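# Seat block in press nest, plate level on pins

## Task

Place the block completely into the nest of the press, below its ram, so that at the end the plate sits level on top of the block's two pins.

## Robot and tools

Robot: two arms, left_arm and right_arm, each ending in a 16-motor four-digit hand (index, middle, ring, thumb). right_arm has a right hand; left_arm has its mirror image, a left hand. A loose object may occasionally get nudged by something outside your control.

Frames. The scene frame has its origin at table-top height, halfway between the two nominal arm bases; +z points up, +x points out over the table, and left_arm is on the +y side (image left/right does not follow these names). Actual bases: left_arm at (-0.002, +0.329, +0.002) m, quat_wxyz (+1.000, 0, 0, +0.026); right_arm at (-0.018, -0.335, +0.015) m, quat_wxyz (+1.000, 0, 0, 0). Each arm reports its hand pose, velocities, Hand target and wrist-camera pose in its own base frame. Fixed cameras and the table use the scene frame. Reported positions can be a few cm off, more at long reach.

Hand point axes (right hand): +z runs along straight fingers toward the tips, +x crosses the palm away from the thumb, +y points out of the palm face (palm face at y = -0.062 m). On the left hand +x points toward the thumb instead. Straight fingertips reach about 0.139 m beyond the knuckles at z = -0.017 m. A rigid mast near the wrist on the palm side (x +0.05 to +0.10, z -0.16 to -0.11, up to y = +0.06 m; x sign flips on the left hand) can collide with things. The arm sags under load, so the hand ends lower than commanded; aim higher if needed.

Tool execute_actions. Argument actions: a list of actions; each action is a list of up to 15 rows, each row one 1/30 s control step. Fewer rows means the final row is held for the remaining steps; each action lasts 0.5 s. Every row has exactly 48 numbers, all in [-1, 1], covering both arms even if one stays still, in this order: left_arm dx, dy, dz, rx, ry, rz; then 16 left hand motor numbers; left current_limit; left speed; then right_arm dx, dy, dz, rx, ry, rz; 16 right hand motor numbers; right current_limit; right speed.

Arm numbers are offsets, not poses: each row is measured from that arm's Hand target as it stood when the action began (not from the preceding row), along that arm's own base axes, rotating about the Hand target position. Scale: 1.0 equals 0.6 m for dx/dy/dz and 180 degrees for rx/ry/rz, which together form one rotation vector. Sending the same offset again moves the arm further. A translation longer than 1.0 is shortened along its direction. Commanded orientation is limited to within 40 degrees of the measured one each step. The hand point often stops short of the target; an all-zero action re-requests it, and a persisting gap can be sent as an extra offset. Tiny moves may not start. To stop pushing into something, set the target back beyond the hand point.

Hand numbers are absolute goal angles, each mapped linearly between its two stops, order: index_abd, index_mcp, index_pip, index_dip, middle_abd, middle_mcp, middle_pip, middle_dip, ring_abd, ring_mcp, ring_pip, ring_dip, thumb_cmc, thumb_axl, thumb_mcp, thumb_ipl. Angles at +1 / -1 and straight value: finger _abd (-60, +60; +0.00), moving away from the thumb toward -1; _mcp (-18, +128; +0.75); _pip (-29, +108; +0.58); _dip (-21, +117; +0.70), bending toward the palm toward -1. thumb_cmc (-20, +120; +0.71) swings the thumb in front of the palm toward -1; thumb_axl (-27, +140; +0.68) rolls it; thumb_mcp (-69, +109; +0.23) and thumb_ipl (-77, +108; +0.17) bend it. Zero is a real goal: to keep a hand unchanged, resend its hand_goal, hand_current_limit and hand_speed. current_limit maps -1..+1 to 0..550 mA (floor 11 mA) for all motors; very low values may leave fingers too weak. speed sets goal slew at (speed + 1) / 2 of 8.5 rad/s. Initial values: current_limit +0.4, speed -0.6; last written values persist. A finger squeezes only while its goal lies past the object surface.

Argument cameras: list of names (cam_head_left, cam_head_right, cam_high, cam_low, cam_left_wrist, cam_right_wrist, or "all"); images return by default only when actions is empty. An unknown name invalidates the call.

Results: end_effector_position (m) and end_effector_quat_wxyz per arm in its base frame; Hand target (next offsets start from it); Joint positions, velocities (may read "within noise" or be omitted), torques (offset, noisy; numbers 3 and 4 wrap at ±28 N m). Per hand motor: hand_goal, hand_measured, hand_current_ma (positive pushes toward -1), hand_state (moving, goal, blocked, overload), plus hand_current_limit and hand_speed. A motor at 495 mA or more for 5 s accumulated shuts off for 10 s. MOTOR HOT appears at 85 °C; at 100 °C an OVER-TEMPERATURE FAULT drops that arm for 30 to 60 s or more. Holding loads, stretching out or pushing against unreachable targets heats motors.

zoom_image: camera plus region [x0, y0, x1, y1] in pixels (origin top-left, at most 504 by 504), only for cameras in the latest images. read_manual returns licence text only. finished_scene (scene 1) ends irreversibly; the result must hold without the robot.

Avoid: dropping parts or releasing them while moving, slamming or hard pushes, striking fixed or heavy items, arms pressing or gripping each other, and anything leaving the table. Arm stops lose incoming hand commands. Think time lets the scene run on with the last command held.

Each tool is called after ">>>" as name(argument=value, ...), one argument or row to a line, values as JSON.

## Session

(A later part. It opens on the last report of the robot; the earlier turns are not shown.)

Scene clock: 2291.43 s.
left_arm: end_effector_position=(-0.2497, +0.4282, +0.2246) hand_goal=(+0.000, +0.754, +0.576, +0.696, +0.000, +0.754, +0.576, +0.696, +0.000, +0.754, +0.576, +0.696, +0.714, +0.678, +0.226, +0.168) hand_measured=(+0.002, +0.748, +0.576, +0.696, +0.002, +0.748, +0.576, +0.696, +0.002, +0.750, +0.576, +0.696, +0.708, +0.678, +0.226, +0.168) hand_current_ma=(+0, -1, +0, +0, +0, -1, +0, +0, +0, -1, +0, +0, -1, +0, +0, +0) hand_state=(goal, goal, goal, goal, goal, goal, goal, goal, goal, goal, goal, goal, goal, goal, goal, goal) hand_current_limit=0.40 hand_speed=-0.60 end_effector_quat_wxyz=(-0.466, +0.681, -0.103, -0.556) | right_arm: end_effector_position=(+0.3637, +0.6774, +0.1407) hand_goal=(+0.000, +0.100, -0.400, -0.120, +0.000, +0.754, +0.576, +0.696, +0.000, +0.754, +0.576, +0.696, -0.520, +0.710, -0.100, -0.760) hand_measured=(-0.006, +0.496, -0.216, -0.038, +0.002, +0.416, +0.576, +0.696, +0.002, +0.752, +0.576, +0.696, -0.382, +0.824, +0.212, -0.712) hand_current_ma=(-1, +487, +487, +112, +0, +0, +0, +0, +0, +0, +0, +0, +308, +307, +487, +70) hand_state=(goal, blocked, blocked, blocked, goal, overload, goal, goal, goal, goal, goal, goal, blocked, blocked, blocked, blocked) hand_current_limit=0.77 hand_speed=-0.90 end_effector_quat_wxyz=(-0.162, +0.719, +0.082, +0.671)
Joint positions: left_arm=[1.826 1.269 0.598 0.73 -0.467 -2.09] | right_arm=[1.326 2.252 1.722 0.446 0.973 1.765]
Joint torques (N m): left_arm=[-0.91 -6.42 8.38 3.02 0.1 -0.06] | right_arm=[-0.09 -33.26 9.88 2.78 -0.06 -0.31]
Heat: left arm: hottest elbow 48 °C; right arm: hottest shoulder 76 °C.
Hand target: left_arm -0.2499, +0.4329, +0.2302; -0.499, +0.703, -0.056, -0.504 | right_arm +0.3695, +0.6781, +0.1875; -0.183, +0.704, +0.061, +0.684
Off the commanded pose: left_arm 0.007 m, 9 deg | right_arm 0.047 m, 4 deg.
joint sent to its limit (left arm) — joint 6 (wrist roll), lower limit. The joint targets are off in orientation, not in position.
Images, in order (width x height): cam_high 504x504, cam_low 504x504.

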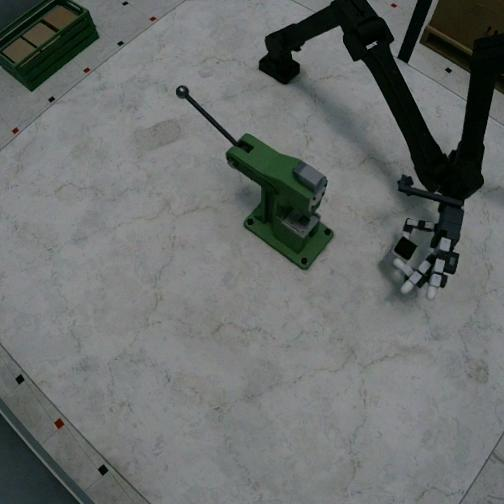

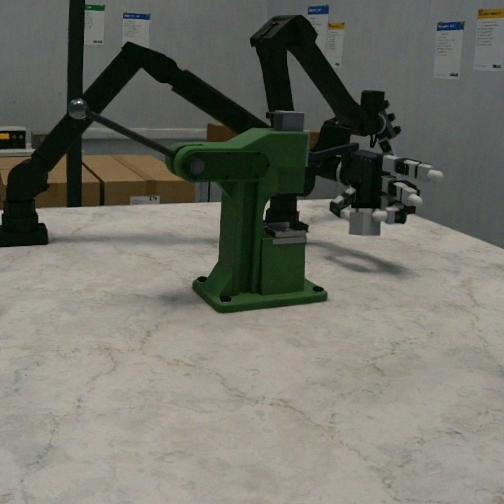

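>>> execute_actions(
  actions=[
    [[0,0,0,0,0,0,0,0.754,0.576,0.696,0,0.754,0.576,0.696,0,0.754,0.576,0.696,0.714,0.678,0.226,0.168,0.4,-0.6,0.017,-0.035,0.01,0,0.012,-0.011,0,0.1,-0.4,-0.12,0,0.754,0.576,0.696,0,0.754,0.576,0.696,-0.56,0.68,-0.1,-0.76,0.77,-0.9],[0,0,0,0,0,0,0,0.754,0.576,0.696,0,0.754,0.576,0.696,0,0.754,0.576,0.696,0.714,0.678,0.226,0.168,0.4,-0.6,0.034,-0.07,0.02,0,0.025,-0.022,0,0.1,-0.4,-0.12,0,0.754,0.576,0.696,0,0.754,0.576,0.696,-0.56,0.68,-0.1,-0.76,0.77,-0.9]],
    [[0,0,0,0,0,0,0,0.754,0.576,0.696,0,0.754,0.576,0.696,0,0.754,0.576,0.696,0.714,0.678,0.226,0.168,0.4,-0.6,0.017,-0.035,0.01,0,0.012,-0.011,0,0.1,-0.4,-0.12,0,0.754,0.576,0.696,0,0.754,0.576,0.696,-0.56,0.68,-0.1,-0.76,0.77,-0.9],[0,0,0,0,0,0,0,0.754,0.576,0.696,0,0.754,0.576,0.696,0,0.754,0.576,0.696,0.714,0.678,0.226,0.168,0.4,-0.6,0.034,-0.07,0.02,0,0.025,-0.022,0,0.1,-0.4,-0.12,0,0.754,0.576,0.696,0,0.754,0.576,0.696,-0.56,0.68,-0.1,-0.76,0.77,-0.9]],
  ],
  cameras=["cam_low","cam_high"],
)

>>> zoom_image(
  camera="cam_low",
  region=[290, 130, 410, 250],
)

>>> zoom_image(
  camera="cam_high",
  region=[320, 170, 440, 290],
)

Scene clock: 2325.70 s.
left_arm: end_effector_position=(-0.2497, +0.4282, +0.2246) hand_goal=(+0.000, +0.754, +0.576, +0.696, +0.000, +0.754, +0.576, +0.696, +0.000, +0.754, +0.576, +0.696, +0.714, +0.678, +0.226, +0.168) hand_measured=(+0.002, +0.748, +0.576, +0.696, +0.002, +0.748, +0.576, +0.696, +0.002, +0.750, +0.576, +0.696, +0.708, +0.678, +0.226, +0.168) hand_current_ma=(+0, -1, +0, +0, +0, -1, +0, +0, +0, -1, +0, +0, -1, +0, +0, +0) hand_state=(goal, goal, goal, goal, goal, goal, goal, goal, goal, goal, goal, goal, goal, goal, goal, goal) hand_current_limit=0.40 hand_speed=-0.60 end_effector_quat_wxyz=(-0.466, +0.681, -0.103, -0.556) | right_arm: end_effector_position=(+0.4089, +0.5933, +0.1669) hand_goal=(+0.000, +0.100, -0.400, -0.120, +0.000, +0.754, +0.576, +0.696, +0.000, +0.754, +0.576, +0.696, -0.560, +0.680, -0.100, -0.760) hand_measured=(-0.006, +0.522, -0.216, -0.038, +0.002, +0.416, +0.576, +0.696, +0.002, +0.752, +0.576, +0.696, -0.442, +0.784, +0.212, -0.712) hand_current_ma=(-1, +487, +487, +112, +0, +0, +0, +0, +0, +0, +0, +0, +236, +255, +487, +70) hand_state=(goal, blocked, blocked, blocked, goal, overload, goal, goal, goal, goal, goal, goal, blocked, blocked, blocked, blocked) hand_current_limit=0.77 hand_speed=-0.90 end_effector_quat_wxyz=(-0.120, +0.770, +0.013, +0.627)
Joint positions: left_arm=[1.826 1.269 0.598 0.73 -0.467 -2.09] | right_arm=[1.222 2.081 1.627 0.111 0.989 2.033]
Joint torques (N m): left_arm=[-1.44 -5.36 8.61 3.07 0.09 -0.03] | right_arm=[0.56 -31.68 10.45 1.76 0.33 -0.25]
Heat: left arm: hottest elbow 48 °C; right arm: hottest shoulder 74 °C.
Hand target: left_arm -0.2499, +0.4329, +0.2302; -0.499, +0.703, -0.056, -0.504 | right_arm +0.4102, +0.5942, +0.2114; -0.139, +0.758, -0.002, +0.637
Off the commanded pose: left_arm 0.007 m, 9 deg | right_arm 0.045 m, 3 deg.
joint sent to its limit (left arm) — joint 6 (wrist roll), lower limit. The joint targets are off in orientation, not in position.
Images, in order (width x height): cam_high 504x504, cam_low 504x504.

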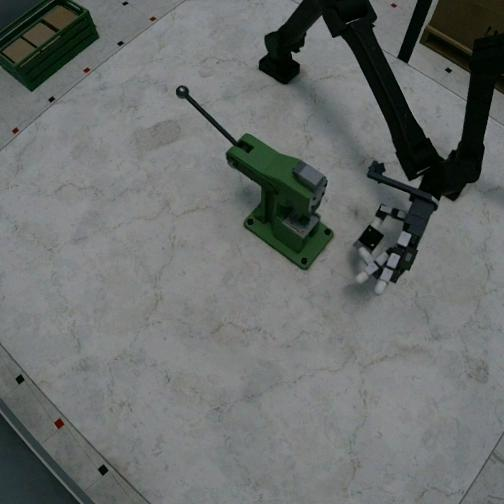

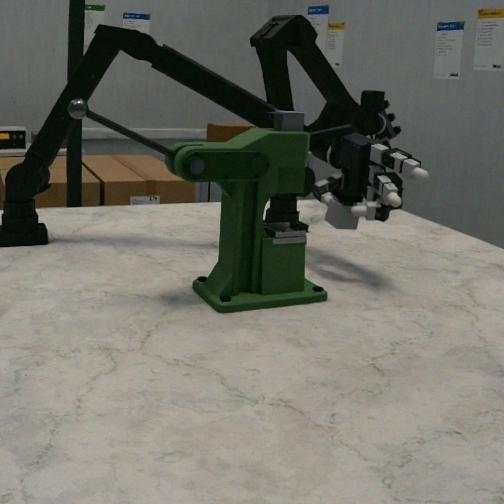

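Scaled by 4.200 from the camera's 504x504 image, which has a finer 720x720 frame.

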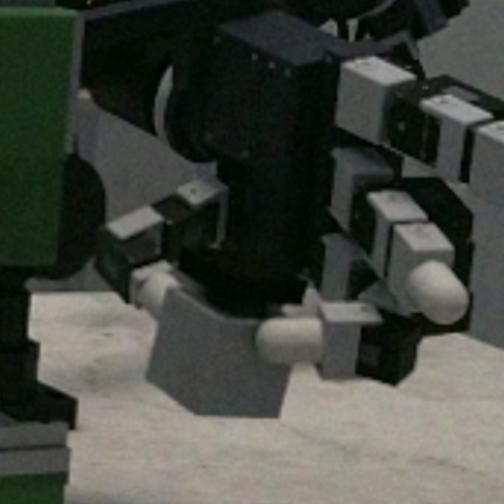

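Scaled by 4.200 from the camera's 504x504 image, which has a finer 720x720 frame.

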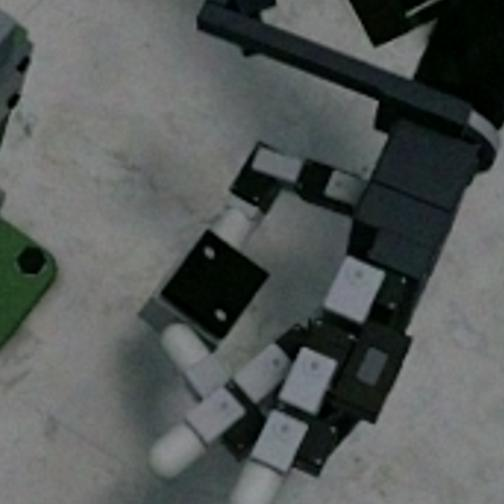

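>>> execute_actions(
  actions=[
    [[0,0,0,0,0,0,0,0.754,0.576,0.696,0,0.754,0.576,0.696,0,0.754,0.576,0.696,0.714,0.678,0.226,0.168,0.4,-0.6,0.01,-0.01,0.025,0,-0.022,0,0,0.1,-0.4,-0.12,0,0.754,0.576,0.696,0,0.754,0.576,0.696,-0.53,0.71,-0.1,-0.76,0.77,-0.9],[0,0,0,0,0,0,0,0.754,0.576,0.696,0,0.754,0.576,0.696,0,0.754,0.576,0.696,0.714,0.678,0.226,0.168,0.4,-0.6,0.02,-0.02,0.05,0,-0.044,0,0,0.1,-0.4,-0.12,0,0.754,0.576,0.696,0,0.754,0.576,0.696,-0.53,0.71,-0.1,-0.76,0.77,-0.9]],
    [[0,0,0,0,0,0,0,0.754,0.576,0.696,0,0.754,0.576,0.696,0,0.754,0.576,0.696,0.714,0.678,0.226,0.168,0.4,-0.6,0.03,-0.06,0.017,0,0,0,0,0.1,-0.4,-0.12,0,0.754,0.576,0.696,0,0.754,0.576,0.696,-0.53,0.71,-0.1,-0.76,0.77,-0.9]],
  ],
  cameras=["cam_low","cam_high"],
)

>>> zoom_image(
  camera="cam_low",
  region=[240, 120, 380, 260],
)

>>> zoom_image(
  camera="cam_high",
  region=[260, 140, 400, 280],
)

Scene clock: 2355.37 s.
left_arm: end_effector_position=(-0.2497, +0.4282, +0.2246) hand_goal=(+0.000, +0.754, +0.576, +0.696, +0.000, +0.754, +0.576, +0.696, +0.000, +0.754, +0.576, +0.696, +0.714, +0.678, +0.226, +0.168) hand_measured=(+0.002, +0.748, +0.576, +0.696, +0.002, +0.748, +0.576, +0.696, +0.002, +0.750, +0.576, +0.696, +0.708, +0.678, +0.226, +0.168) hand_current_ma=(+0, -1, +0, +0, +0, -1, +0, +0, +0, -1, +0, +0, -1, +0, +0, +0) hand_state=(goal, goal, goal, goal, goal, goal, goal, goal, goal, goal, goal, goal, goal, goal, goal, goal) hand_current_limit=0.40 hand_speed=-0.60 end_effector_quat_wxyz=(-0.466, +0.681, -0.103, -0.556) | right_arm: end_effector_position=(+0.4415, +0.5456, +0.2042) hand_goal=(+0.000, +0.100, -0.400, -0.120, +0.000, +0.754, +0.576, +0.696, +0.000, +0.754, +0.576, +0.696, -0.530, +0.710, -0.100, -0.760) hand_measured=(-0.004, +0.524, -0.216, -0.038, +0.002, +0.416, +0.576, +0.696, +0.002, +0.752, +0.576, +0.696, -0.442, +0.784, +0.212, -0.712) hand_current_ma=(+0, +487, +487, +112, +0, +0, +0, +0, +0, +0, +0, +0, +136, +134, +487, +70) hand_state=(goal, blocked, blocked, blocked, goal, overload, goal, goal, goal, goal, goal, goal, blocked, blocked, blocked, blocked) hand_current_limit=0.77 hand_speed=-0.90 end_effector_quat_wxyz=(-0.120, +0.731, +0.018, +0.672)
Joint positions: left_arm=[1.826 1.269 0.598 0.73 -0.467 -2.09] | right_arm=[1.159 1.991 1.476 0.396 0.955 1.821]
Joint torques (N m): left_arm=[0.21 -6.71 8.36 3.12 0.12 -0.11] | right_arm=[0.85 -30.04 9.89 2.92 0 -0.48]
Heat: left arm: hottest elbow 48 °C; right arm: hottest shoulder 78 °C.
Hand target: left_arm -0.2499, +0.4329, +0.2302; -0.499, +0.703, -0.056, -0.504 | right_arm +0.4402, +0.5462, +0.2517; -0.139, +0.712, +0.007, +0.688
Off the commanded pose: left_arm 0.007 m, 9 deg | right_arm 0.048 m, 4 deg.
joint sent to its limit (left arm) — joint 6 (wrist roll), lower limit. The joint targets are off in orientation, not in position.
Images, in order (width x height): cam_high 504x504, cam_low 504x504.

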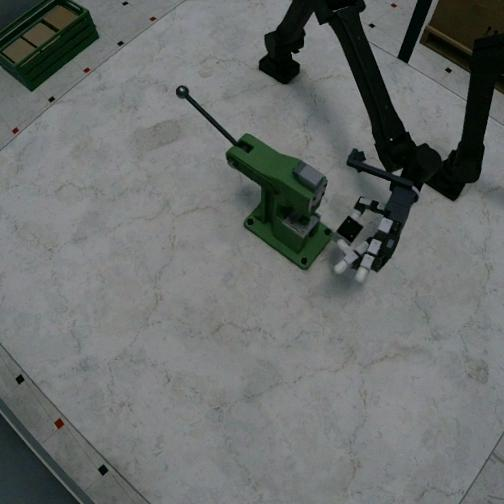

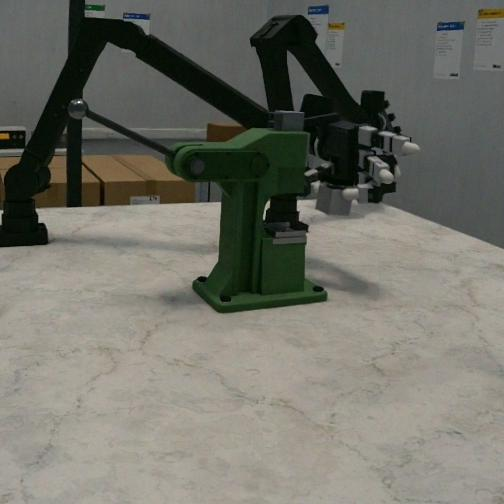

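Scaled by 3.600 from the camera's 504x504 image, which has a finer 720x720 frame.

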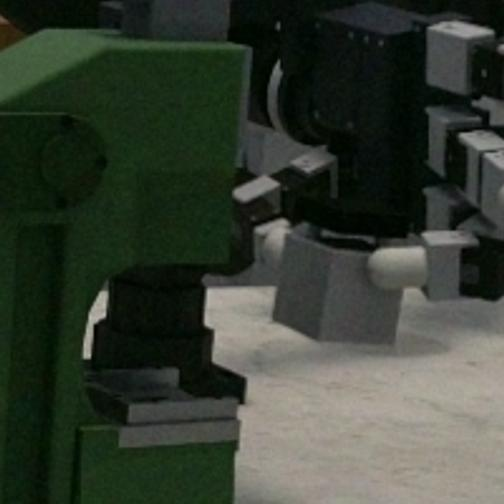

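Scaled by 3.600 from the camera's 504x504 image, which has a finer 720x720 frame.

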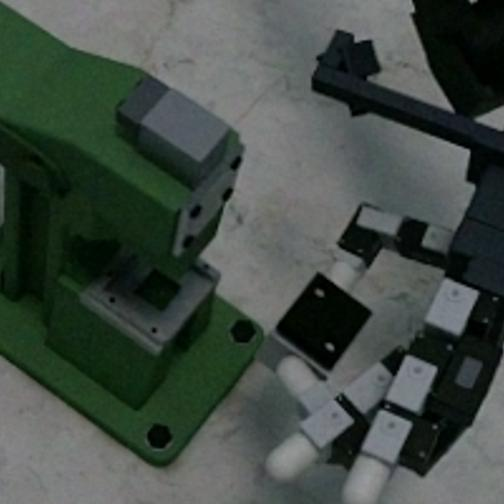

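>>> execute_actions(
  actions=[
    [[0,0,0,0,0,0,0,0.754,0.576,0.696,0,0.754,0.576,0.696,0,0.754,0.576,0.696,0.714,0.678,0.226,0.168,0.4,-0.6,0.01,-0.03,0,0.02,0.0,0,0,0.1,-0.4,-0.12,0,0.754,0.576,0.696,0,0.754,0.576,0.696,-0.53,0.71,-0.1,-0.76,0.77,-0.9],[0,0,0,0,0,0,0,0.754,0.576,0.696,0,0.754,0.576,0.696,0,0.754,0.576,0.696,0.714,0.678,0.226,0.168,0.4,-0.6,0.02,-0.07,-0.0,0.04,0.0,0,0,0.1,-0.4,-0.12,0,0.754,0.576,0.696,0,0.754,0.576,0.696,-0.53,0.71,-0.1,-0.76,0.77,-0.9]],
  ],
  cameras=["cam_low","cam_high"],
)

>>> zoom_image(
  camera="cam_low",
  region=[240, 120, 380, 260],
)

>>> zoom_image(
  camera="cam_high",
  region=[260, 140, 400, 280],
)

Scene clock: 2454.77 s.
left_arm: end_effector_position=(-0.2497, +0.4282, +0.2246) hand_goal=(+0.000, +0.754, +0.576, +0.696, +0.000, +0.754, +0.576, +0.696, +0.000, +0.754, +0.576, +0.696, +0.714, +0.678, +0.226, +0.168) hand_measured=(+0.002, +0.748, +0.576, +0.696, +0.002, +0.748, +0.576, +0.696, +0.002, +0.750, +0.576, +0.696, +0.708, +0.678, +0.226, +0.168) hand_current_ma=(+0, -1, +0, +0, +0, -1, +0, +0, +0, -1, +0, +0, -1, +0, +0, +0) hand_state=(goal, goal, goal, goal, goal, goal, goal, goal, goal, goal, goal, goal, goal, goal, goal, goal) hand_current_limit=0.40 hand_speed=-0.60 end_effector_quat_wxyz=(-0.466, +0.681, -0.103, -0.556) | right_arm: end_effector_position=(+0.4515, +0.5039, +0.2083) hand_goal=(+0.000, +0.100, -0.400, -0.120, +0.000, +0.754, +0.576, +0.696, +0.000, +0.754, +0.576, +0.696, -0.530, +0.710, -0.100, -0.760) hand_measured=(-0.004, +0.524, -0.216, -0.038, +0.002, +0.416, +0.576, +0.696, +0.002, +0.752, +0.576, +0.696, -0.442, +0.784, +0.212, -0.712) hand_current_ma=(+0, +487, +487, +112, +0, +0, +0, +0, +0, +0, +0, +0, +136, +134, +487, +70) hand_state=(goal, blocked, blocked, blocked, goal, overload, goal, goal, goal, goal, goal, goal, blocked, blocked, blocked, blocked) hand_current_limit=0.77 hand_speed=-0.90 end_effector_quat_wxyz=(-0.157, +0.723, -0.015, +0.673)
Joint positions: left_arm=[1.826 1.269 0.598 0.73 -0.467 -2.09] | right_arm=[1.114 1.899 1.341 0.484 0.905 1.879]
Joint torques (N m): left_arm=[-0.67 -6.42 8.21 3.17 0.16 -0.06] | right_arm=[0.5 -28.04 9.77 3.06 -0.08 -0.22]
Heat: left arm: hottest elbow 49 °C; right arm: hottest shoulder 70 °C.
Hand target: left_arm -0.2499, +0.4329, +0.2302; -0.499, +0.703, -0.056, -0.504 | right_arm +0.4523, +0.5042, +0.2515; -0.183, +0.702, -0.036, +0.687
Off the commanded pose: left_arm 0.007 m, 9 deg | right_arm 0.043 m, 5 deg.
joint sent to its limit (left arm) — joint 6 (wrist roll), lower limit. The joint targets are off in orientation, not in position.
Images, in order (width x height): cam_high 504x504, cam_low 504x504.

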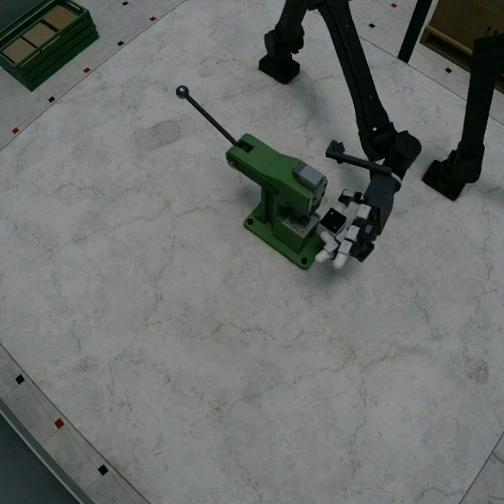

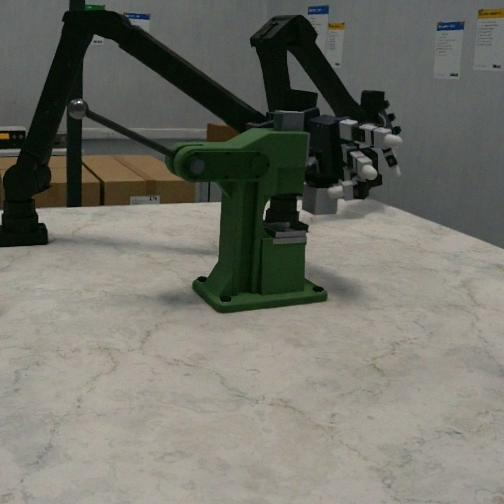

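Scaled by 3.600 from the camera's 504x504 image, which has a finer 720x720 frame.

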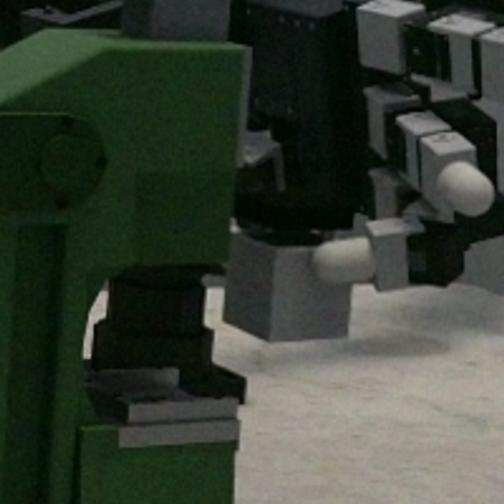

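Scaled by 3.600 from the camera's 504x504 image, which has a finer 720x720 frame.

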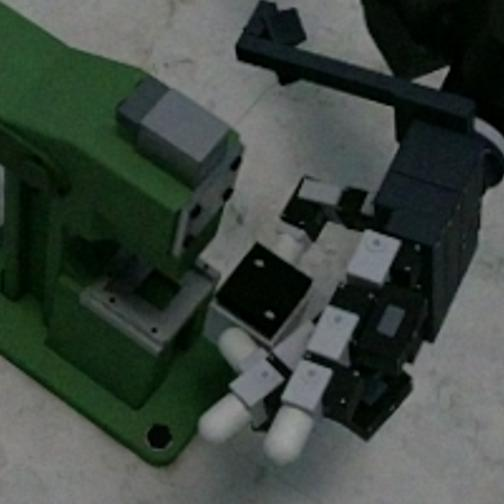

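>>> execute_actions(
  actions=[
    [[0,0,0,0,0,0,0,0.754,0.576,0.696,0,0.754,0.576,0.696,0,0.754,0.576,0.696,0.714,0.678,0.226,0.168,0.4,-0.6,0,0,-0.04,-0.01,0.01,0,0,0.1,-0.4,-0.12,0,0.754,0.576,0.696,0,0.754,0.576,0.696,-0.53,0.71,-0.1,-0.76,0.77,-0.9],[0,0,0,0,0,0,0,0.754,0.576,0.696,0,0.754,0.576,0.696,0,0.754,0.576,0.696,0.714,0.678,0.226,0.168,0.4,-0.6,0,0,-0.08,-0.02,0.015,0,0,0.1,-0.4,-0.12,0,0.754,0.576,0.696,0,0.754,0.576,0.696,-0.53,0.71,-0.1,-0.76,0.77,-0.9]],
    [[0,0,0,0,0,0,0,0.754,0.576,0.696,0,0.754,0.576,0.696,0,0.754,0.576,0.696,0.714,0.678,0.226,0.168,0.4,-0.6,0,0,-0.02,0,0,0,0,0.1,-0.4,-0.12,0,0.754,0.576,0.696,0,0.754,0.576,0.696,-0.53,0.71,-0.1,-0.76,0.77,-0.9],[0,0,0,0,0,0,0,0.754,0.576,0.696,0,0.754,0.576,0.696,0,0.754,0.576,0.696,0.714,0.678,0.226,0.168,0.4,-0.6,0,0,-0.05,0,0,0,0,0.1,-0.4,-0.12,0,0.754,0.576,0.696,0,0.754,0.576,0.696,-0.53,0.71,-0.1,-0.76,0.77,-0.9]],
  ],
  cameras=["cam_low","cam_high"],
)

>>> zoom_image(
  camera="cam_low",
  region=[240, 140, 360, 260],
)

>>> zoom_image(
  camera="cam_high",
  region=[270, 170, 370, 270],
)

Scene clock: 2495.07 s.
left_arm: end_effector_position=(-0.2497, +0.4282, +0.2246) hand_goal=(+0.000, +0.754, +0.576, +0.696, +0.000, +0.754, +0.576, +0.696, +0.000, +0.754, +0.576, +0.696, +0.714, +0.678, +0.226, +0.168) hand_measured=(+0.002, +0.748, +0.576, +0.696, +0.002, +0.748, +0.576, +0.696, +0.002, +0.750, +0.576, +0.696, +0.708, +0.678, +0.226, +0.168) hand_current_ma=(+0, -1, +0, +0, +0, -1, +0, +0, +0, -1, +0, +0, -1, +0, +0, +0) hand_state=(goal, goal, goal, goal, goal, goal, goal, goal, goal, goal, goal, goal, goal, goal, goal, goal) hand_current_limit=0.40 hand_speed=-0.60 end_effector_quat_wxyz=(-0.466, +0.681, -0.103, -0.556) | right_arm: end_effector_position=(+0.4480, +0.4989, +0.1575) hand_goal=(+0.000, +0.100, -0.400, -0.120, +0.000, +0.754, +0.576, +0.696, +0.000, +0.754, +0.576, +0.696, -0.530, +0.710, -0.100, -0.760) hand_measured=(-0.004, +0.524, -0.216, -0.038, +0.002, +0.416, +0.576, +0.696, +0.002, +0.752, +0.576, +0.696, -0.442, +0.784, +0.212, -0.712) hand_current_ma=(+0, +487, +487, +112, +0, +0, +0, +0, +0, +0, +0, +0, +136, +134, +487, +70) hand_state=(goal, blocked, blocked, blocked, goal, overload, goal, goal, goal, goal, goal, goal, blocked, blocked, blocked, blocked) hand_current_limit=0.77 hand_speed=-0.90 end_effector_quat_wxyz=(-0.148, +0.735, -0.009, +0.661)
Joint positions: left_arm=[1.826 1.269 0.598 0.73 -0.467 -2.09] | right_arm=[1.114 1.953 1.295 0.526 0.902 1.906]
Joint torques (N m): left_arm=[-0.15 -5.71 8.31 2.78 0.13 -0.08] | right_arm=[0.32 -24.18 9.65 3.1 0.01 -0.23]
Heat: left arm: hottest elbow 49 °C; right arm: hottest shoulder 71 °C.
Hand target: left_arm -0.2499, +0.4329, +0.2302; -0.499, +0.703, -0.056, -0.504 | right_arm +0.4522, +0.5041, +0.1737; -0.160, +0.724, -0.019, +0.671
Off the commanded pose: left_arm 0.007 m, 9 deg | right_arm 0.017 m, 3 deg.
joint sent to its limit (left arm) — joint 6 (wrist roll), lower limit. The joint targets are off in orientation, not in position.
Images, in order (width x height): cam_high 504x504, cam_low 504x504.

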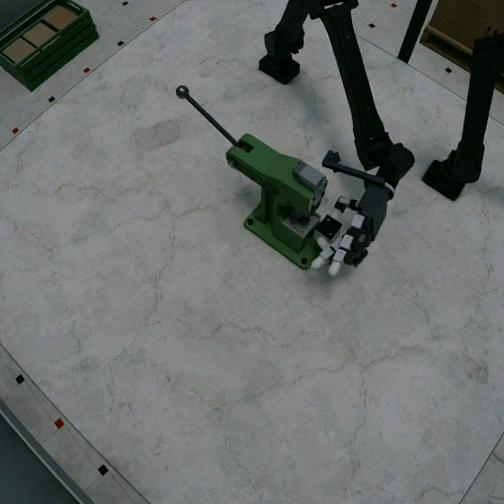

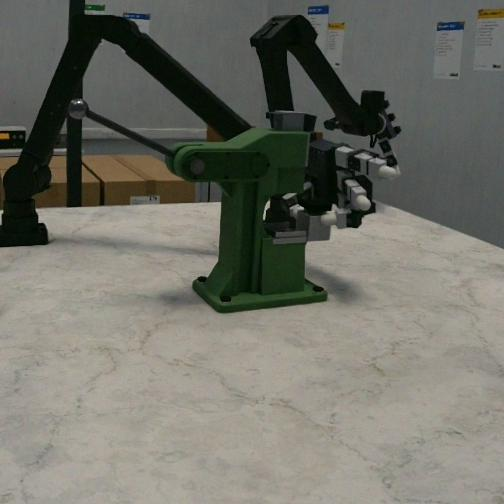

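Scaled by 4.200 from the camera's 504x504 image, which has a finer 720x720 frame.

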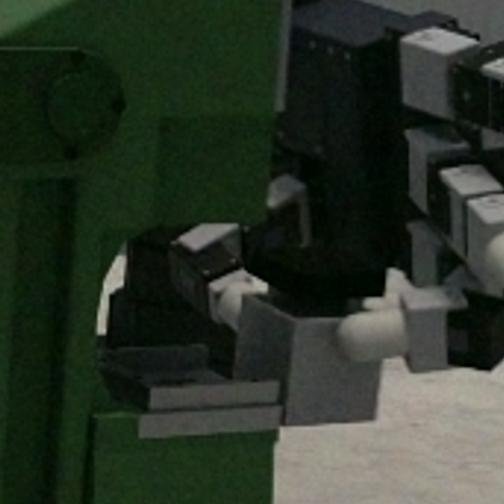

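Scaled by 5.040 from the camera's 504x504 image, which has a finer 720x720 frame.

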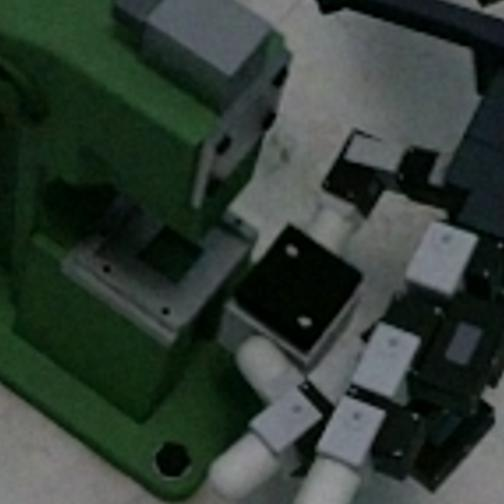

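>>> execute_actions(
  actions=[
    [[0,0,0,0,0,0,0,0.754,0.576,0.696,0,0.754,0.576,0.696,0,0.754,0.576,0.696,0.714,0.678,0.226,0.168,0.4,-0.6,0,0.0,0.03,0.005,-0.005,0,0,0.1,-0.4,-0.12,0,0.754,0.576,0.696,0,0.754,0.576,0.696,-0.53,0.71,-0.1,-0.76,0.77,-0.9],[0,0,0,0,0,0,0,0.754,0.576,0.696,0,0.754,0.576,0.696,0,0.754,0.576,0.696,0.714,0.678,0.226,0.168,0.4,-0.6,0,0.0,0.06,0.01,-0.01,0,0,0.1,-0.4,-0.12,0,0.754,0.576,0.696,0,0.754,0.576,0.696,-0.53,0.71,-0.1,-0.76,0.77,-0.9]],
  ],
  cameras=["cam_low","cam_high"],
)

>>> zoom_image(
  camera="cam_low",
  region=[240, 140, 360, 260],
)

>>> zoom_image(
  camera="cam_high",
  region=[270, 170, 370, 270],
)

Scene clock: 2517.37 s.
left_arm: end_effector_position=(-0.2497, +0.4282, +0.2246) hand_goal=(+0.000, +0.754, +0.576, +0.696, +0.000, +0.754, +0.576, +0.696, +0.000, +0.754, +0.576, +0.696, +0.714, +0.678, +0.226, +0.168) hand_measured=(+0.002, +0.748, +0.576, +0.696, +0.002, +0.748, +0.576, +0.696, +0.002, +0.750, +0.576, +0.696, +0.708, +0.678, +0.226, +0.168) hand_current_ma=(+0, -1, +0, +0, +0, -1, +0, +0, +0, -1, +0, +0, -1, +0, +0, +0) hand_state=(goal, goal, goal, goal, goal, goal, goal, goal, goal, goal, goal, goal, goal, goal, goal, goal) hand_current_limit=0.40 hand_speed=-0.60 end_effector_quat_wxyz=(-0.466, +0.681, -0.103, -0.556) | right_arm: end_effector_position=(+0.4482, +0.4992, +0.1581) hand_goal=(+0.000, +0.100, -0.400, -0.120, +0.000, +0.754, +0.576, +0.696, +0.000, +0.754, +0.576, +0.696, -0.530, +0.710, -0.100, -0.760) hand_measured=(-0.004, +0.524, -0.216, -0.038, +0.002, +0.416, +0.576, +0.696, +0.002, +0.752, +0.576, +0.696, -0.442, +0.784, +0.212, -0.712) hand_current_ma=(+0, +487, +487, +112, +0, +0, +0, +0, +0, +0, +0, +0, +136, +134, +487, +70) hand_state=(goal, blocked, blocked, blocked, goal, overload, goal, goal, goal, goal, goal, goal, blocked, blocked, blocked, blocked) hand_current_limit=0.77 hand_speed=-0.90 end_effector_quat_wxyz=(-0.149, +0.734, -0.010, +0.662)
Joint positions: left_arm=[1.826 1.269 0.598 0.73 -0.467 -2.09] | right_arm=[1.114 1.953 1.295 0.531 0.902 1.906]
Joint torques (N m): left_arm=[-1.38 -6.89 8.43 2.78 0.15 -0.03] | right_arm=[0.5 -28.45 10.32 3.11 0.12 -0.45]
Heat: left arm: hottest elbow 49 °C; right arm: hottest shoulder 64 °C.
Hand target: left_arm -0.2499, +0.4329, +0.2302; -0.499, +0.703, -0.056, -0.504 | right_arm +0.4522, +0.5041, +0.2097; -0.172, +0.710, -0.027, +0.682
Off the commanded pose: left_arm 0.007 m, 9 deg | right_arm 0.052 m, 5 deg.
joint sent to its limit (left arm) — joint 6 (wrist roll), lower limit. The joint targets are off in orientation, not in position.
Images, in order (width x height): cam_high 504x504, cam_low 504x504.

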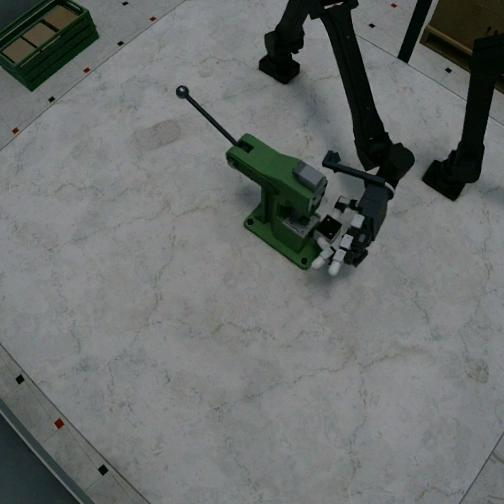

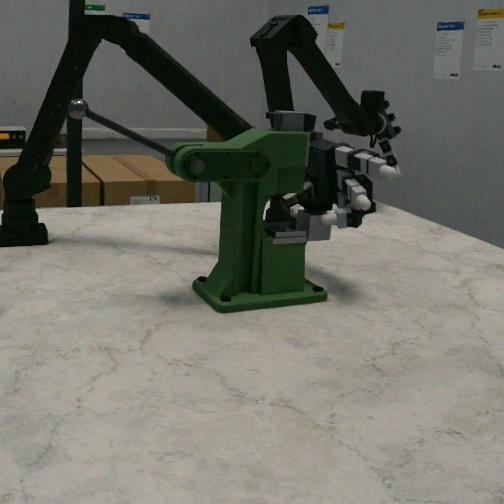

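Scaled by 4.200 from the camera's 504x504 image, which has a finer 720x720 frame.

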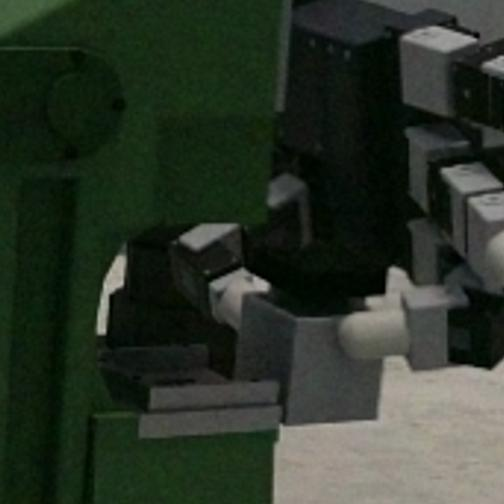

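Scaled by 5.040 from the camera's 504x504 image, which has a finer 720x720 frame.

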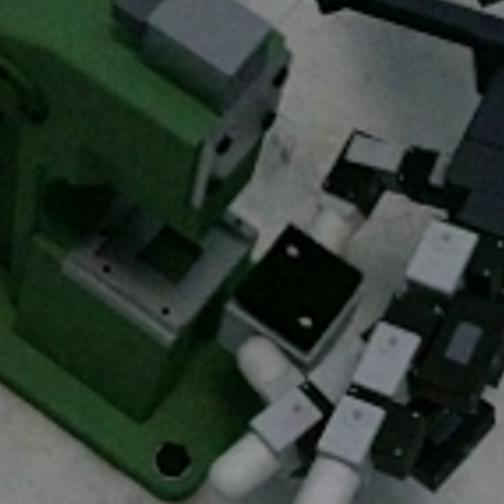

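>>> execute_actions(
  actions=[
    [[0,0,0,0,0,0,0,0.754,0.576,0.696,0,0.754,0.576,0.696,0,0.754,0.576,0.696,0.714,0.678,0.226,0.168,0.4,-0.6,0,0.0,0.018,0.0,0,0,0,0.1,-0.4,-0.12,0,0.754,0.576,0.696,0,0.754,0.576,0.696,-0.53,0.71,-0.1,-0.76,0.77,-0.9]],
  ],
  cameras=["cam_low","cam_high"],
)

>>> zoom_image(
  camera="cam_low",
  region=[240, 140, 360, 260],
)

>>> zoom_image(
  camera="cam_high",
  region=[270, 170, 370, 270],
)

Scene clock: 2529.40 s.
left_arm: end_effector_position=(-0.2497, +0.4282, +0.2246) hand_goal=(+0.000, +0.754, +0.576, +0.696, +0.000, +0.754, +0.576, +0.696, +0.000, +0.754, +0.576, +0.696, +0.714, +0.678, +0.226, +0.168) hand_measured=(+0.002, +0.748, +0.576, +0.696, +0.002, +0.748, +0.576, +0.696, +0.002, +0.750, +0.576, +0.696, +0.708, +0.678, +0.226, +0.168) hand_current_ma=(+0, -1, +0, +0, +0, -1, +0, +0, +0, -1, +0, +0, -1, +0, +0, +0) hand_state=(goal, goal, goal, goal, goal, goal, goal, goal, goal, goal, goal, goal, goal, goal, goal, goal) hand_current_limit=0.40 hand_speed=-0.60 end_effector_quat_wxyz=(-0.466, +0.681, -0.103, -0.556) | right_arm: end_effector_position=(+0.4480, +0.4988, +0.1669) hand_goal=(+0.000, +0.100, -0.400, -0.120, +0.000, +0.754, +0.576, +0.696, +0.000, +0.754, +0.576, +0.696, -0.530, +0.710, -0.100, -0.760) hand_measured=(-0.004, +0.524, -0.216, -0.038, +0.002, +0.416, +0.576, +0.696, +0.002, +0.752, +0.576, +0.696, -0.442, +0.784, +0.212, -0.712) hand_current_ma=(+0, +487, +487, +112, +0, +0, +0, +0, +0, +0, +0, +0, +136, +134, +487, +70) hand_state=(goal, blocked, blocked, blocked, goal, overload, goal, goal, goal, goal, goal, goal, blocked, blocked, blocked, blocked) hand_current_limit=0.77 hand_speed=-0.90 end_effector_quat_wxyz=(-0.154, +0.731, -0.014, +0.665)
Joint positions: left_arm=[1.826 1.269 0.598 0.73 -0.467 -2.09] | right_arm=[1.114 1.939 1.295 0.531 0.902 1.906]
Joint torques (N m): left_arm=[-0.79 -6.07 8.64 2.71 0.14 -0.02] | right_arm=[0.44 -28.45 11.14 2.17 0.1 -0.45]
Heat: left arm: hottest elbow 49 °C; right arm: hottest shoulder 63 °C.
Hand target: left_arm -0.2499, +0.4329, +0.2302; -0.499, +0.703, -0.056, -0.504 | right_arm +0.4522, +0.5041, +0.2204; -0.172, +0.710, -0.027, +0.682
Off the commanded pose: left_arm 0.007 m, 9 deg | right_arm 0.054 m, 4 deg.
joint sent to its limit (left arm) — joint 6 (wrist roll), lower limit. The joint targets are off in orientation, not in position.
Images, in order (width x height): cam_high 504x504, cam_low 504x504.

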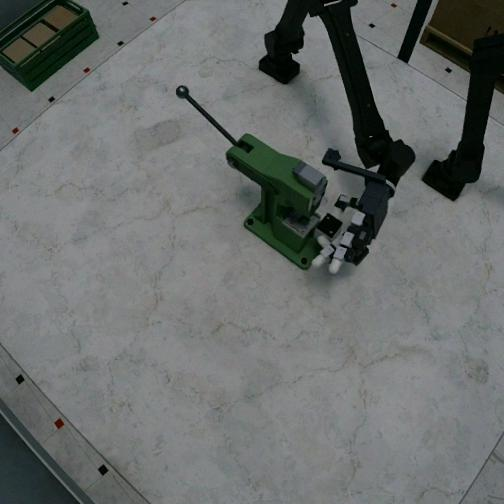

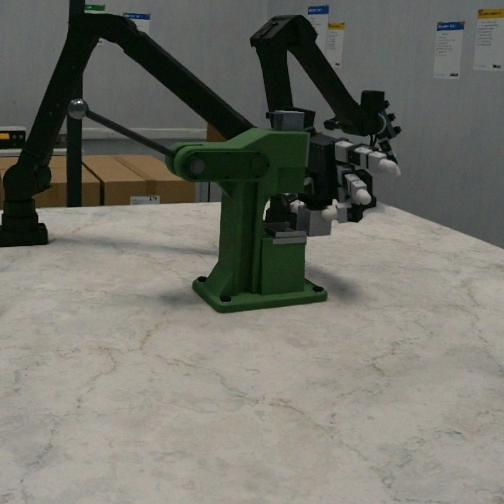

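Scaled by 4.200 from the camera's 504x504 image, which has a finer 720x720 frame.

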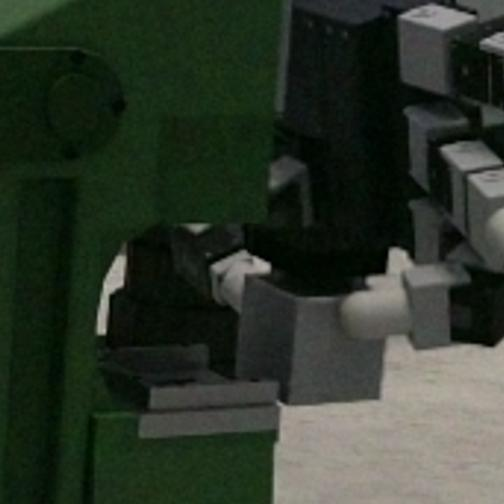

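Scaled by 5.040 from the camera's 504x504 image, which has a finer 720x720 frame.

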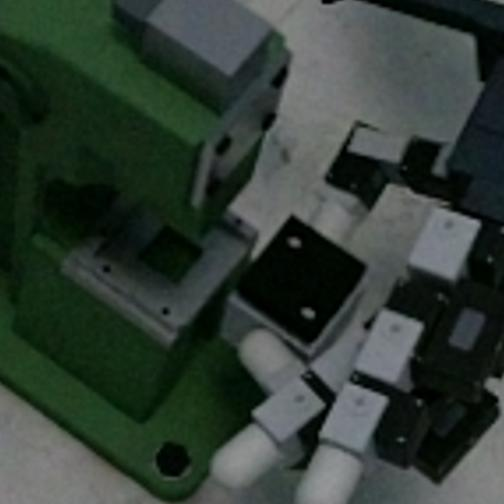

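>>> execute_actions(
  actions=[
    [[0,0,0,0,0,0,0,0.754,0.576,0.696,0,0.754,0.576,0.696,0,0.754,0.576,0.696,0.714,0.678,0.226,0.168,0.4,-0.6,0,0.0,0.012,0.0,0,0,0,0.1,-0.4,-0.12,0,0.754,0.576,0.696,0,0.754,0.576,0.696,-0.53,0.71,-0.1,-0.76,0.77,-0.9]],
  ],
  cameras=["cam_low","cam_high"],
)

>>> zoom_image(
  camera="cam_low",
  region=[250, 160, 350, 260],
)

>>> zoom_image(
  camera="cam_high",
  region=[270, 170, 370, 270],
)

Scene clock: 2544.60 s.
left_arm: end_effector_position=(-0.2497, +0.4282, +0.2246) hand_goal=(+0.000, +0.754, +0.576, +0.696, +0.000, +0.754, +0.576, +0.696, +0.000, +0.754, +0.576, +0.696, +0.714, +0.678, +0.226, +0.168) hand_measured=(+0.002, +0.748, +0.576, +0.696, +0.002, +0.748, +0.576, +0.696, +0.002, +0.750, +0.576, +0.696, +0.708, +0.678, +0.226, +0.168) hand_current_ma=(+0, -1, +0, +0, +0, -1, +0, +0, +0, -1, +0, +0, -1, +0, +0, +0) hand_state=(goal, goal, goal, goal, goal, goal, goal, goal, goal, goal, goal, goal, goal, goal, goal, goal) hand_current_limit=0.40 hand_speed=-0.60 end_effector_quat_wxyz=(-0.466, +0.681, -0.103, -0.556) | right_arm: end_effector_position=(+0.4475, +0.4979, +0.1708) hand_goal=(+0.000, +0.100, -0.400, -0.120, +0.000, +0.754, +0.576, +0.696, +0.000, +0.754, +0.576, +0.696, -0.530, +0.710, -0.100, -0.760) hand_measured=(-0.004, +0.524, -0.216, -0.038, +0.002, +0.416, +0.576, +0.696, +0.002, +0.752, +0.576, +0.696, -0.442, +0.784, +0.212, -0.712) hand_current_ma=(+0, +487, +487, +112, +0, +0, +0, +0, +0, +0, +0, +0, +136, +134, +487, +70) hand_state=(goal, blocked, blocked, blocked, goal, overload, goal, goal, goal, goal, goal, goal, blocked, blocked, blocked, blocked) hand_current_limit=0.77 hand_speed=-0.90 end_effector_quat_wxyz=(-0.153, +0.732, -0.013, +0.664)
Joint positions: left_arm=[1.826 1.269 0.598 0.73 -0.467 -2.09] | right_arm=[1.114 1.93 1.295 0.52 0.902 1.906]
Joint torques (N m): left_arm=[-1.2 -5.89 8.2 2.95 0.21 -0.07] | right_arm=[0.38 -28.4 11.63 2 0.11 -0.44]
Heat: left arm: hottest elbow 49 °C; right arm: hottest shoulder 62 °C.
Hand target: left_arm -0.2499, +0.4329, +0.2302; -0.499, +0.703, -0.056, -0.504 | right_arm +0.4522, +0.5042, +0.2275; -0.172, +0.710, -0.027, +0.682
Off the commanded pose: left_arm 0.007 m, 9 deg | right_arm 0.057 m, 4 deg.
joint sent to its limit (left arm) — joint 6 (wrist roll), lower limit. The joint targets are off in orientation, not in position.
Images, in order (width x height): cam_high 504x504, cam_low 504x504.

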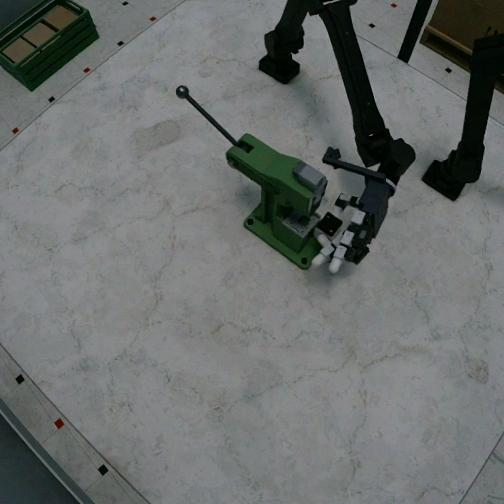

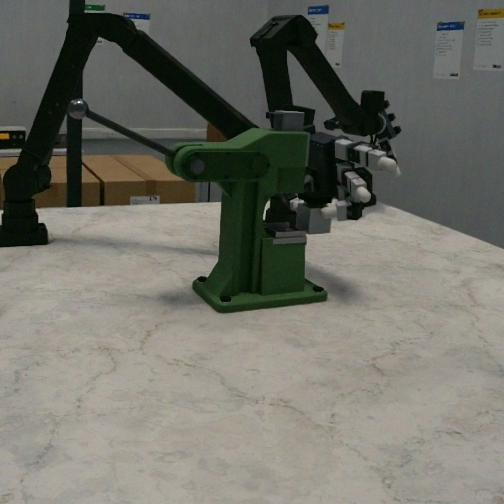

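Scaled by 5.040 from the camera's 504x504 image, which has a finer 720x720 frame.

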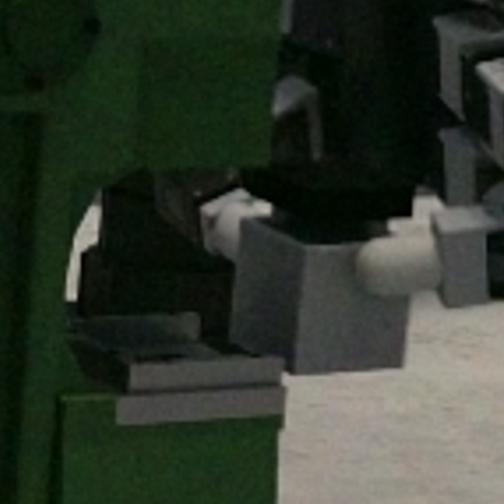

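Scaled by 5.040 from the camera's 504x504 image, which has a finer 720x720 frame.

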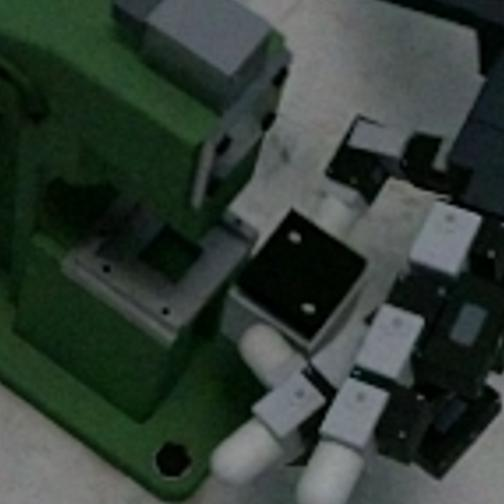

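>>> execute_actions(
  actions=[],
  cameras=["cam_right_wrist","cam_head_left","cam_high","cam_low"],
)

>>> zoom_image(
  camera="cam_head_left",
  region=[170, 140, 290, 260],
)

Scene clock: 2564.90 s.
left_arm: end_effector_position=(-0.2497, +0.4282, +0.2246) hand_goal=(+0.000, +0.754, +0.576, +0.696, +0.000, +0.754, +0.576, +0.696, +0.000, +0.754, +0.576, +0.696, +0.714, +0.678, +0.226, +0.168) hand_measured=(+0.002, +0.748, +0.576, +0.696, +0.002, +0.748, +0.576, +0.696, +0.002, +0.750, +0.576, +0.696, +0.708, +0.678, +0.226, +0.168) hand_current_ma=(+0, -1, +0, +0, +0, -1, +0, +0, +0, -1, +0, +0, -1, +0, +0, +0) hand_state=(goal, goal, goal, goal, goal, goal, goal, goal, goal, goal, goal, goal, goal, goal, goal, goal) hand_current_limit=0.40 hand_speed=-0.60 end_effector_quat_wxyz=(-0.466, +0.681, -0.103, -0.556) | right_arm: end_effector_position=(+0.4475, +0.4979, +0.1708) hand_goal=(+0.000, +0.100, -0.400, -0.120, +0.000, +0.754, +0.576, +0.696, +0.000, +0.754, +0.576, +0.696, -0.530, +0.710, -0.100, -0.760) hand_measured=(-0.004, +0.524, -0.216, -0.038, +0.002, +0.416, +0.576, +0.696, +0.002, +0.752, +0.576, +0.696, -0.442, +0.784, +0.212, -0.712) hand_current_ma=(+0, +487, +487, +112, +0, +0, +0, +0, +0, +0, +0, +0, +136, +134, +487, +70) hand_state=(goal, blocked, blocked, blocked, goal, overload, goal, goal, goal, goal, goal, goal, blocked, blocked, blocked, blocked) hand_current_limit=0.77 hand_speed=-0.90 end_effector_quat_wxyz=(-0.153, +0.732, -0.013, +0.664)
Joint positions: left_arm=[1.826 1.269 0.598 0.73 -0.467 -2.09] | right_arm=[1.114 1.93 1.295 0.52 0.902 1.906]
Joint velocities: within noise
Joint torques (N m): left_arm=[-1.49 -6.65 8.31 3.12 0.09 -0.09] | right_arm=[0.44 -28.51 11.64 1.99 0.09 -0.45]
Heat: left arm: hottest elbow 49 °C; right arm: hottest shoulder 65 °C.
Hand target: left_arm -0.2499, +0.4329, +0.2302; -0.499, +0.703, -0.056, -0.504 | right_arm +0.4522, +0.5042, +0.2275; -0.172, +0.710, -0.027, +0.682
Off the commanded pose: left_arm 0.007 m, 9 deg | right_arm 0.057 m, 4 deg.
camera_calibration:
cam_right_wrist: T_world_to_cam=[[0.0846474, -0.444198, -0.891921, 0.375342], [-0.882594, 0.382023, -0.274019, 0.199518], [0.462453, 0.810399, -0.35971, -0.425763], [0, 0, 0, 1]] pos_world=[0.341217, 0.435543, 0.236296]
Images, in order (width x height): cam_head_left 504x504, cam_high 504x504, cam_low 504x504, cam_right_wrist 504x504.

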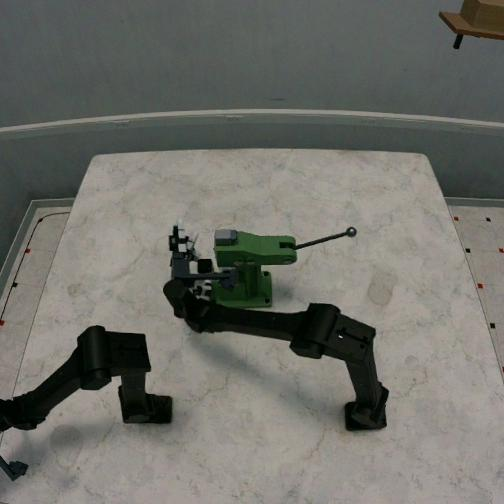

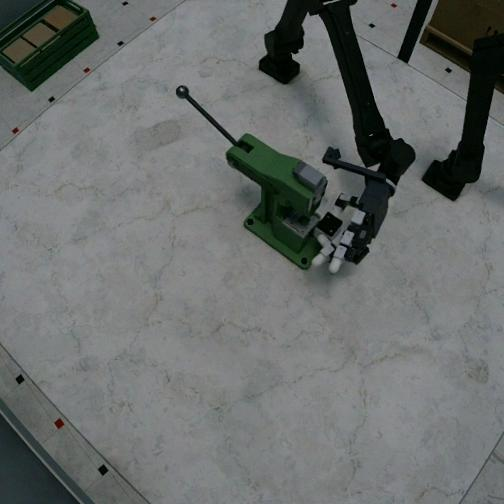

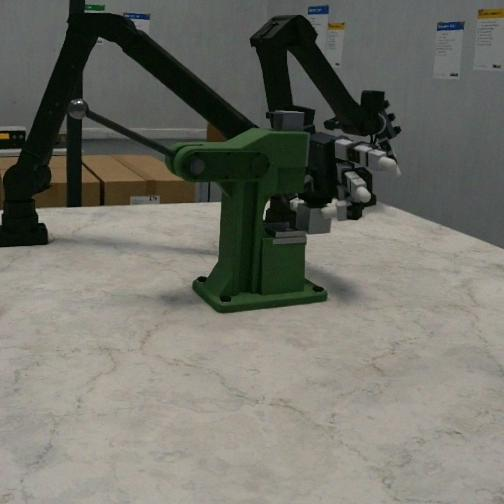

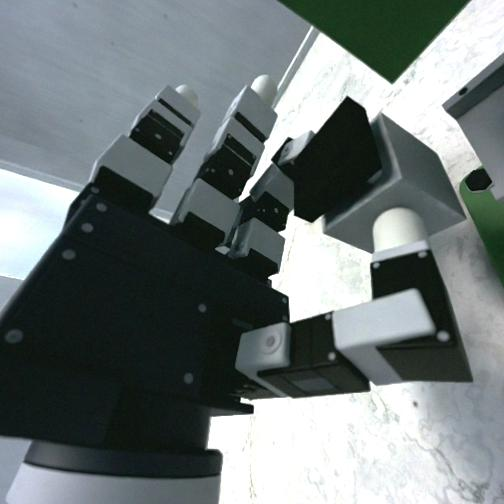

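Scaled by 4.200 from the camera's 504x504 image, which has a finer 720x720 frame.

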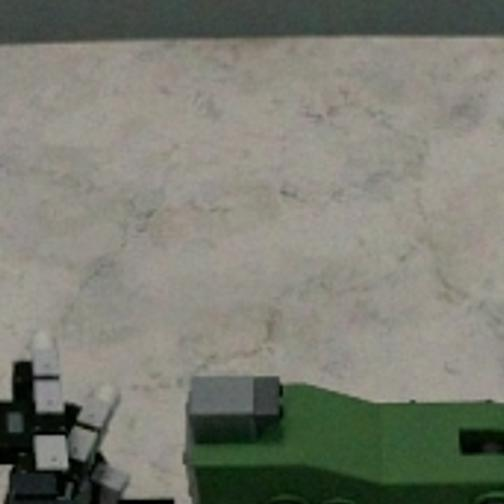

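>>> zoom_image(
  camera="cam_right_wrist",
  region=[280, 20, 504, 244],
)

>>> zoom_image(
  camera="cam_head_left",
  region=[160, 220, 280, 340],
)

Scaled by 2.250 from the camera's 504x504 image, which has a finer 720x720 frame.

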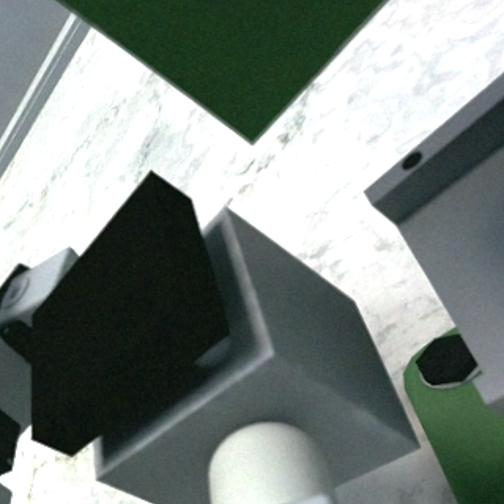

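Scaled by 4.200 from the camera's 504x504 image, which has a finer 720x720 frame.

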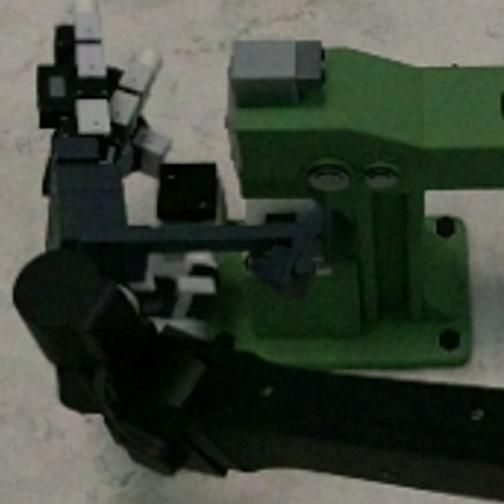

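>>> zoom_image(
  camera="cam_high",
  region=[276, 196, 346, 266],
)

>>> zoom_image(
  camera="cam_right_wrist",
  region=[384, 60, 504, 240],
)

Scaled by 7.200 from the camera's 504x504 image, which has a finer 720x720 frame.

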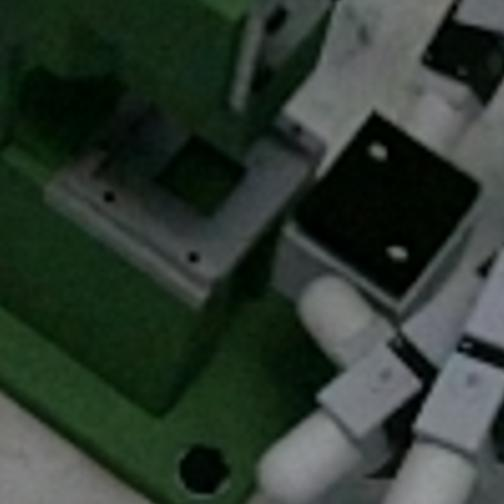

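Scaled by 2.800 from the camera's 504x504 image, which has a finer 720x720 frame.

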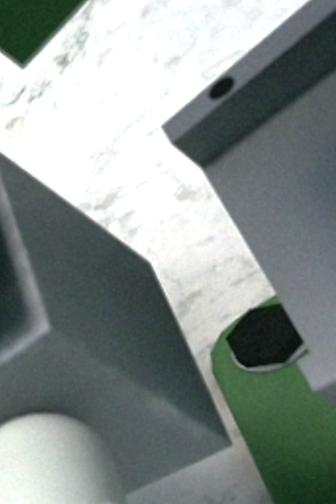

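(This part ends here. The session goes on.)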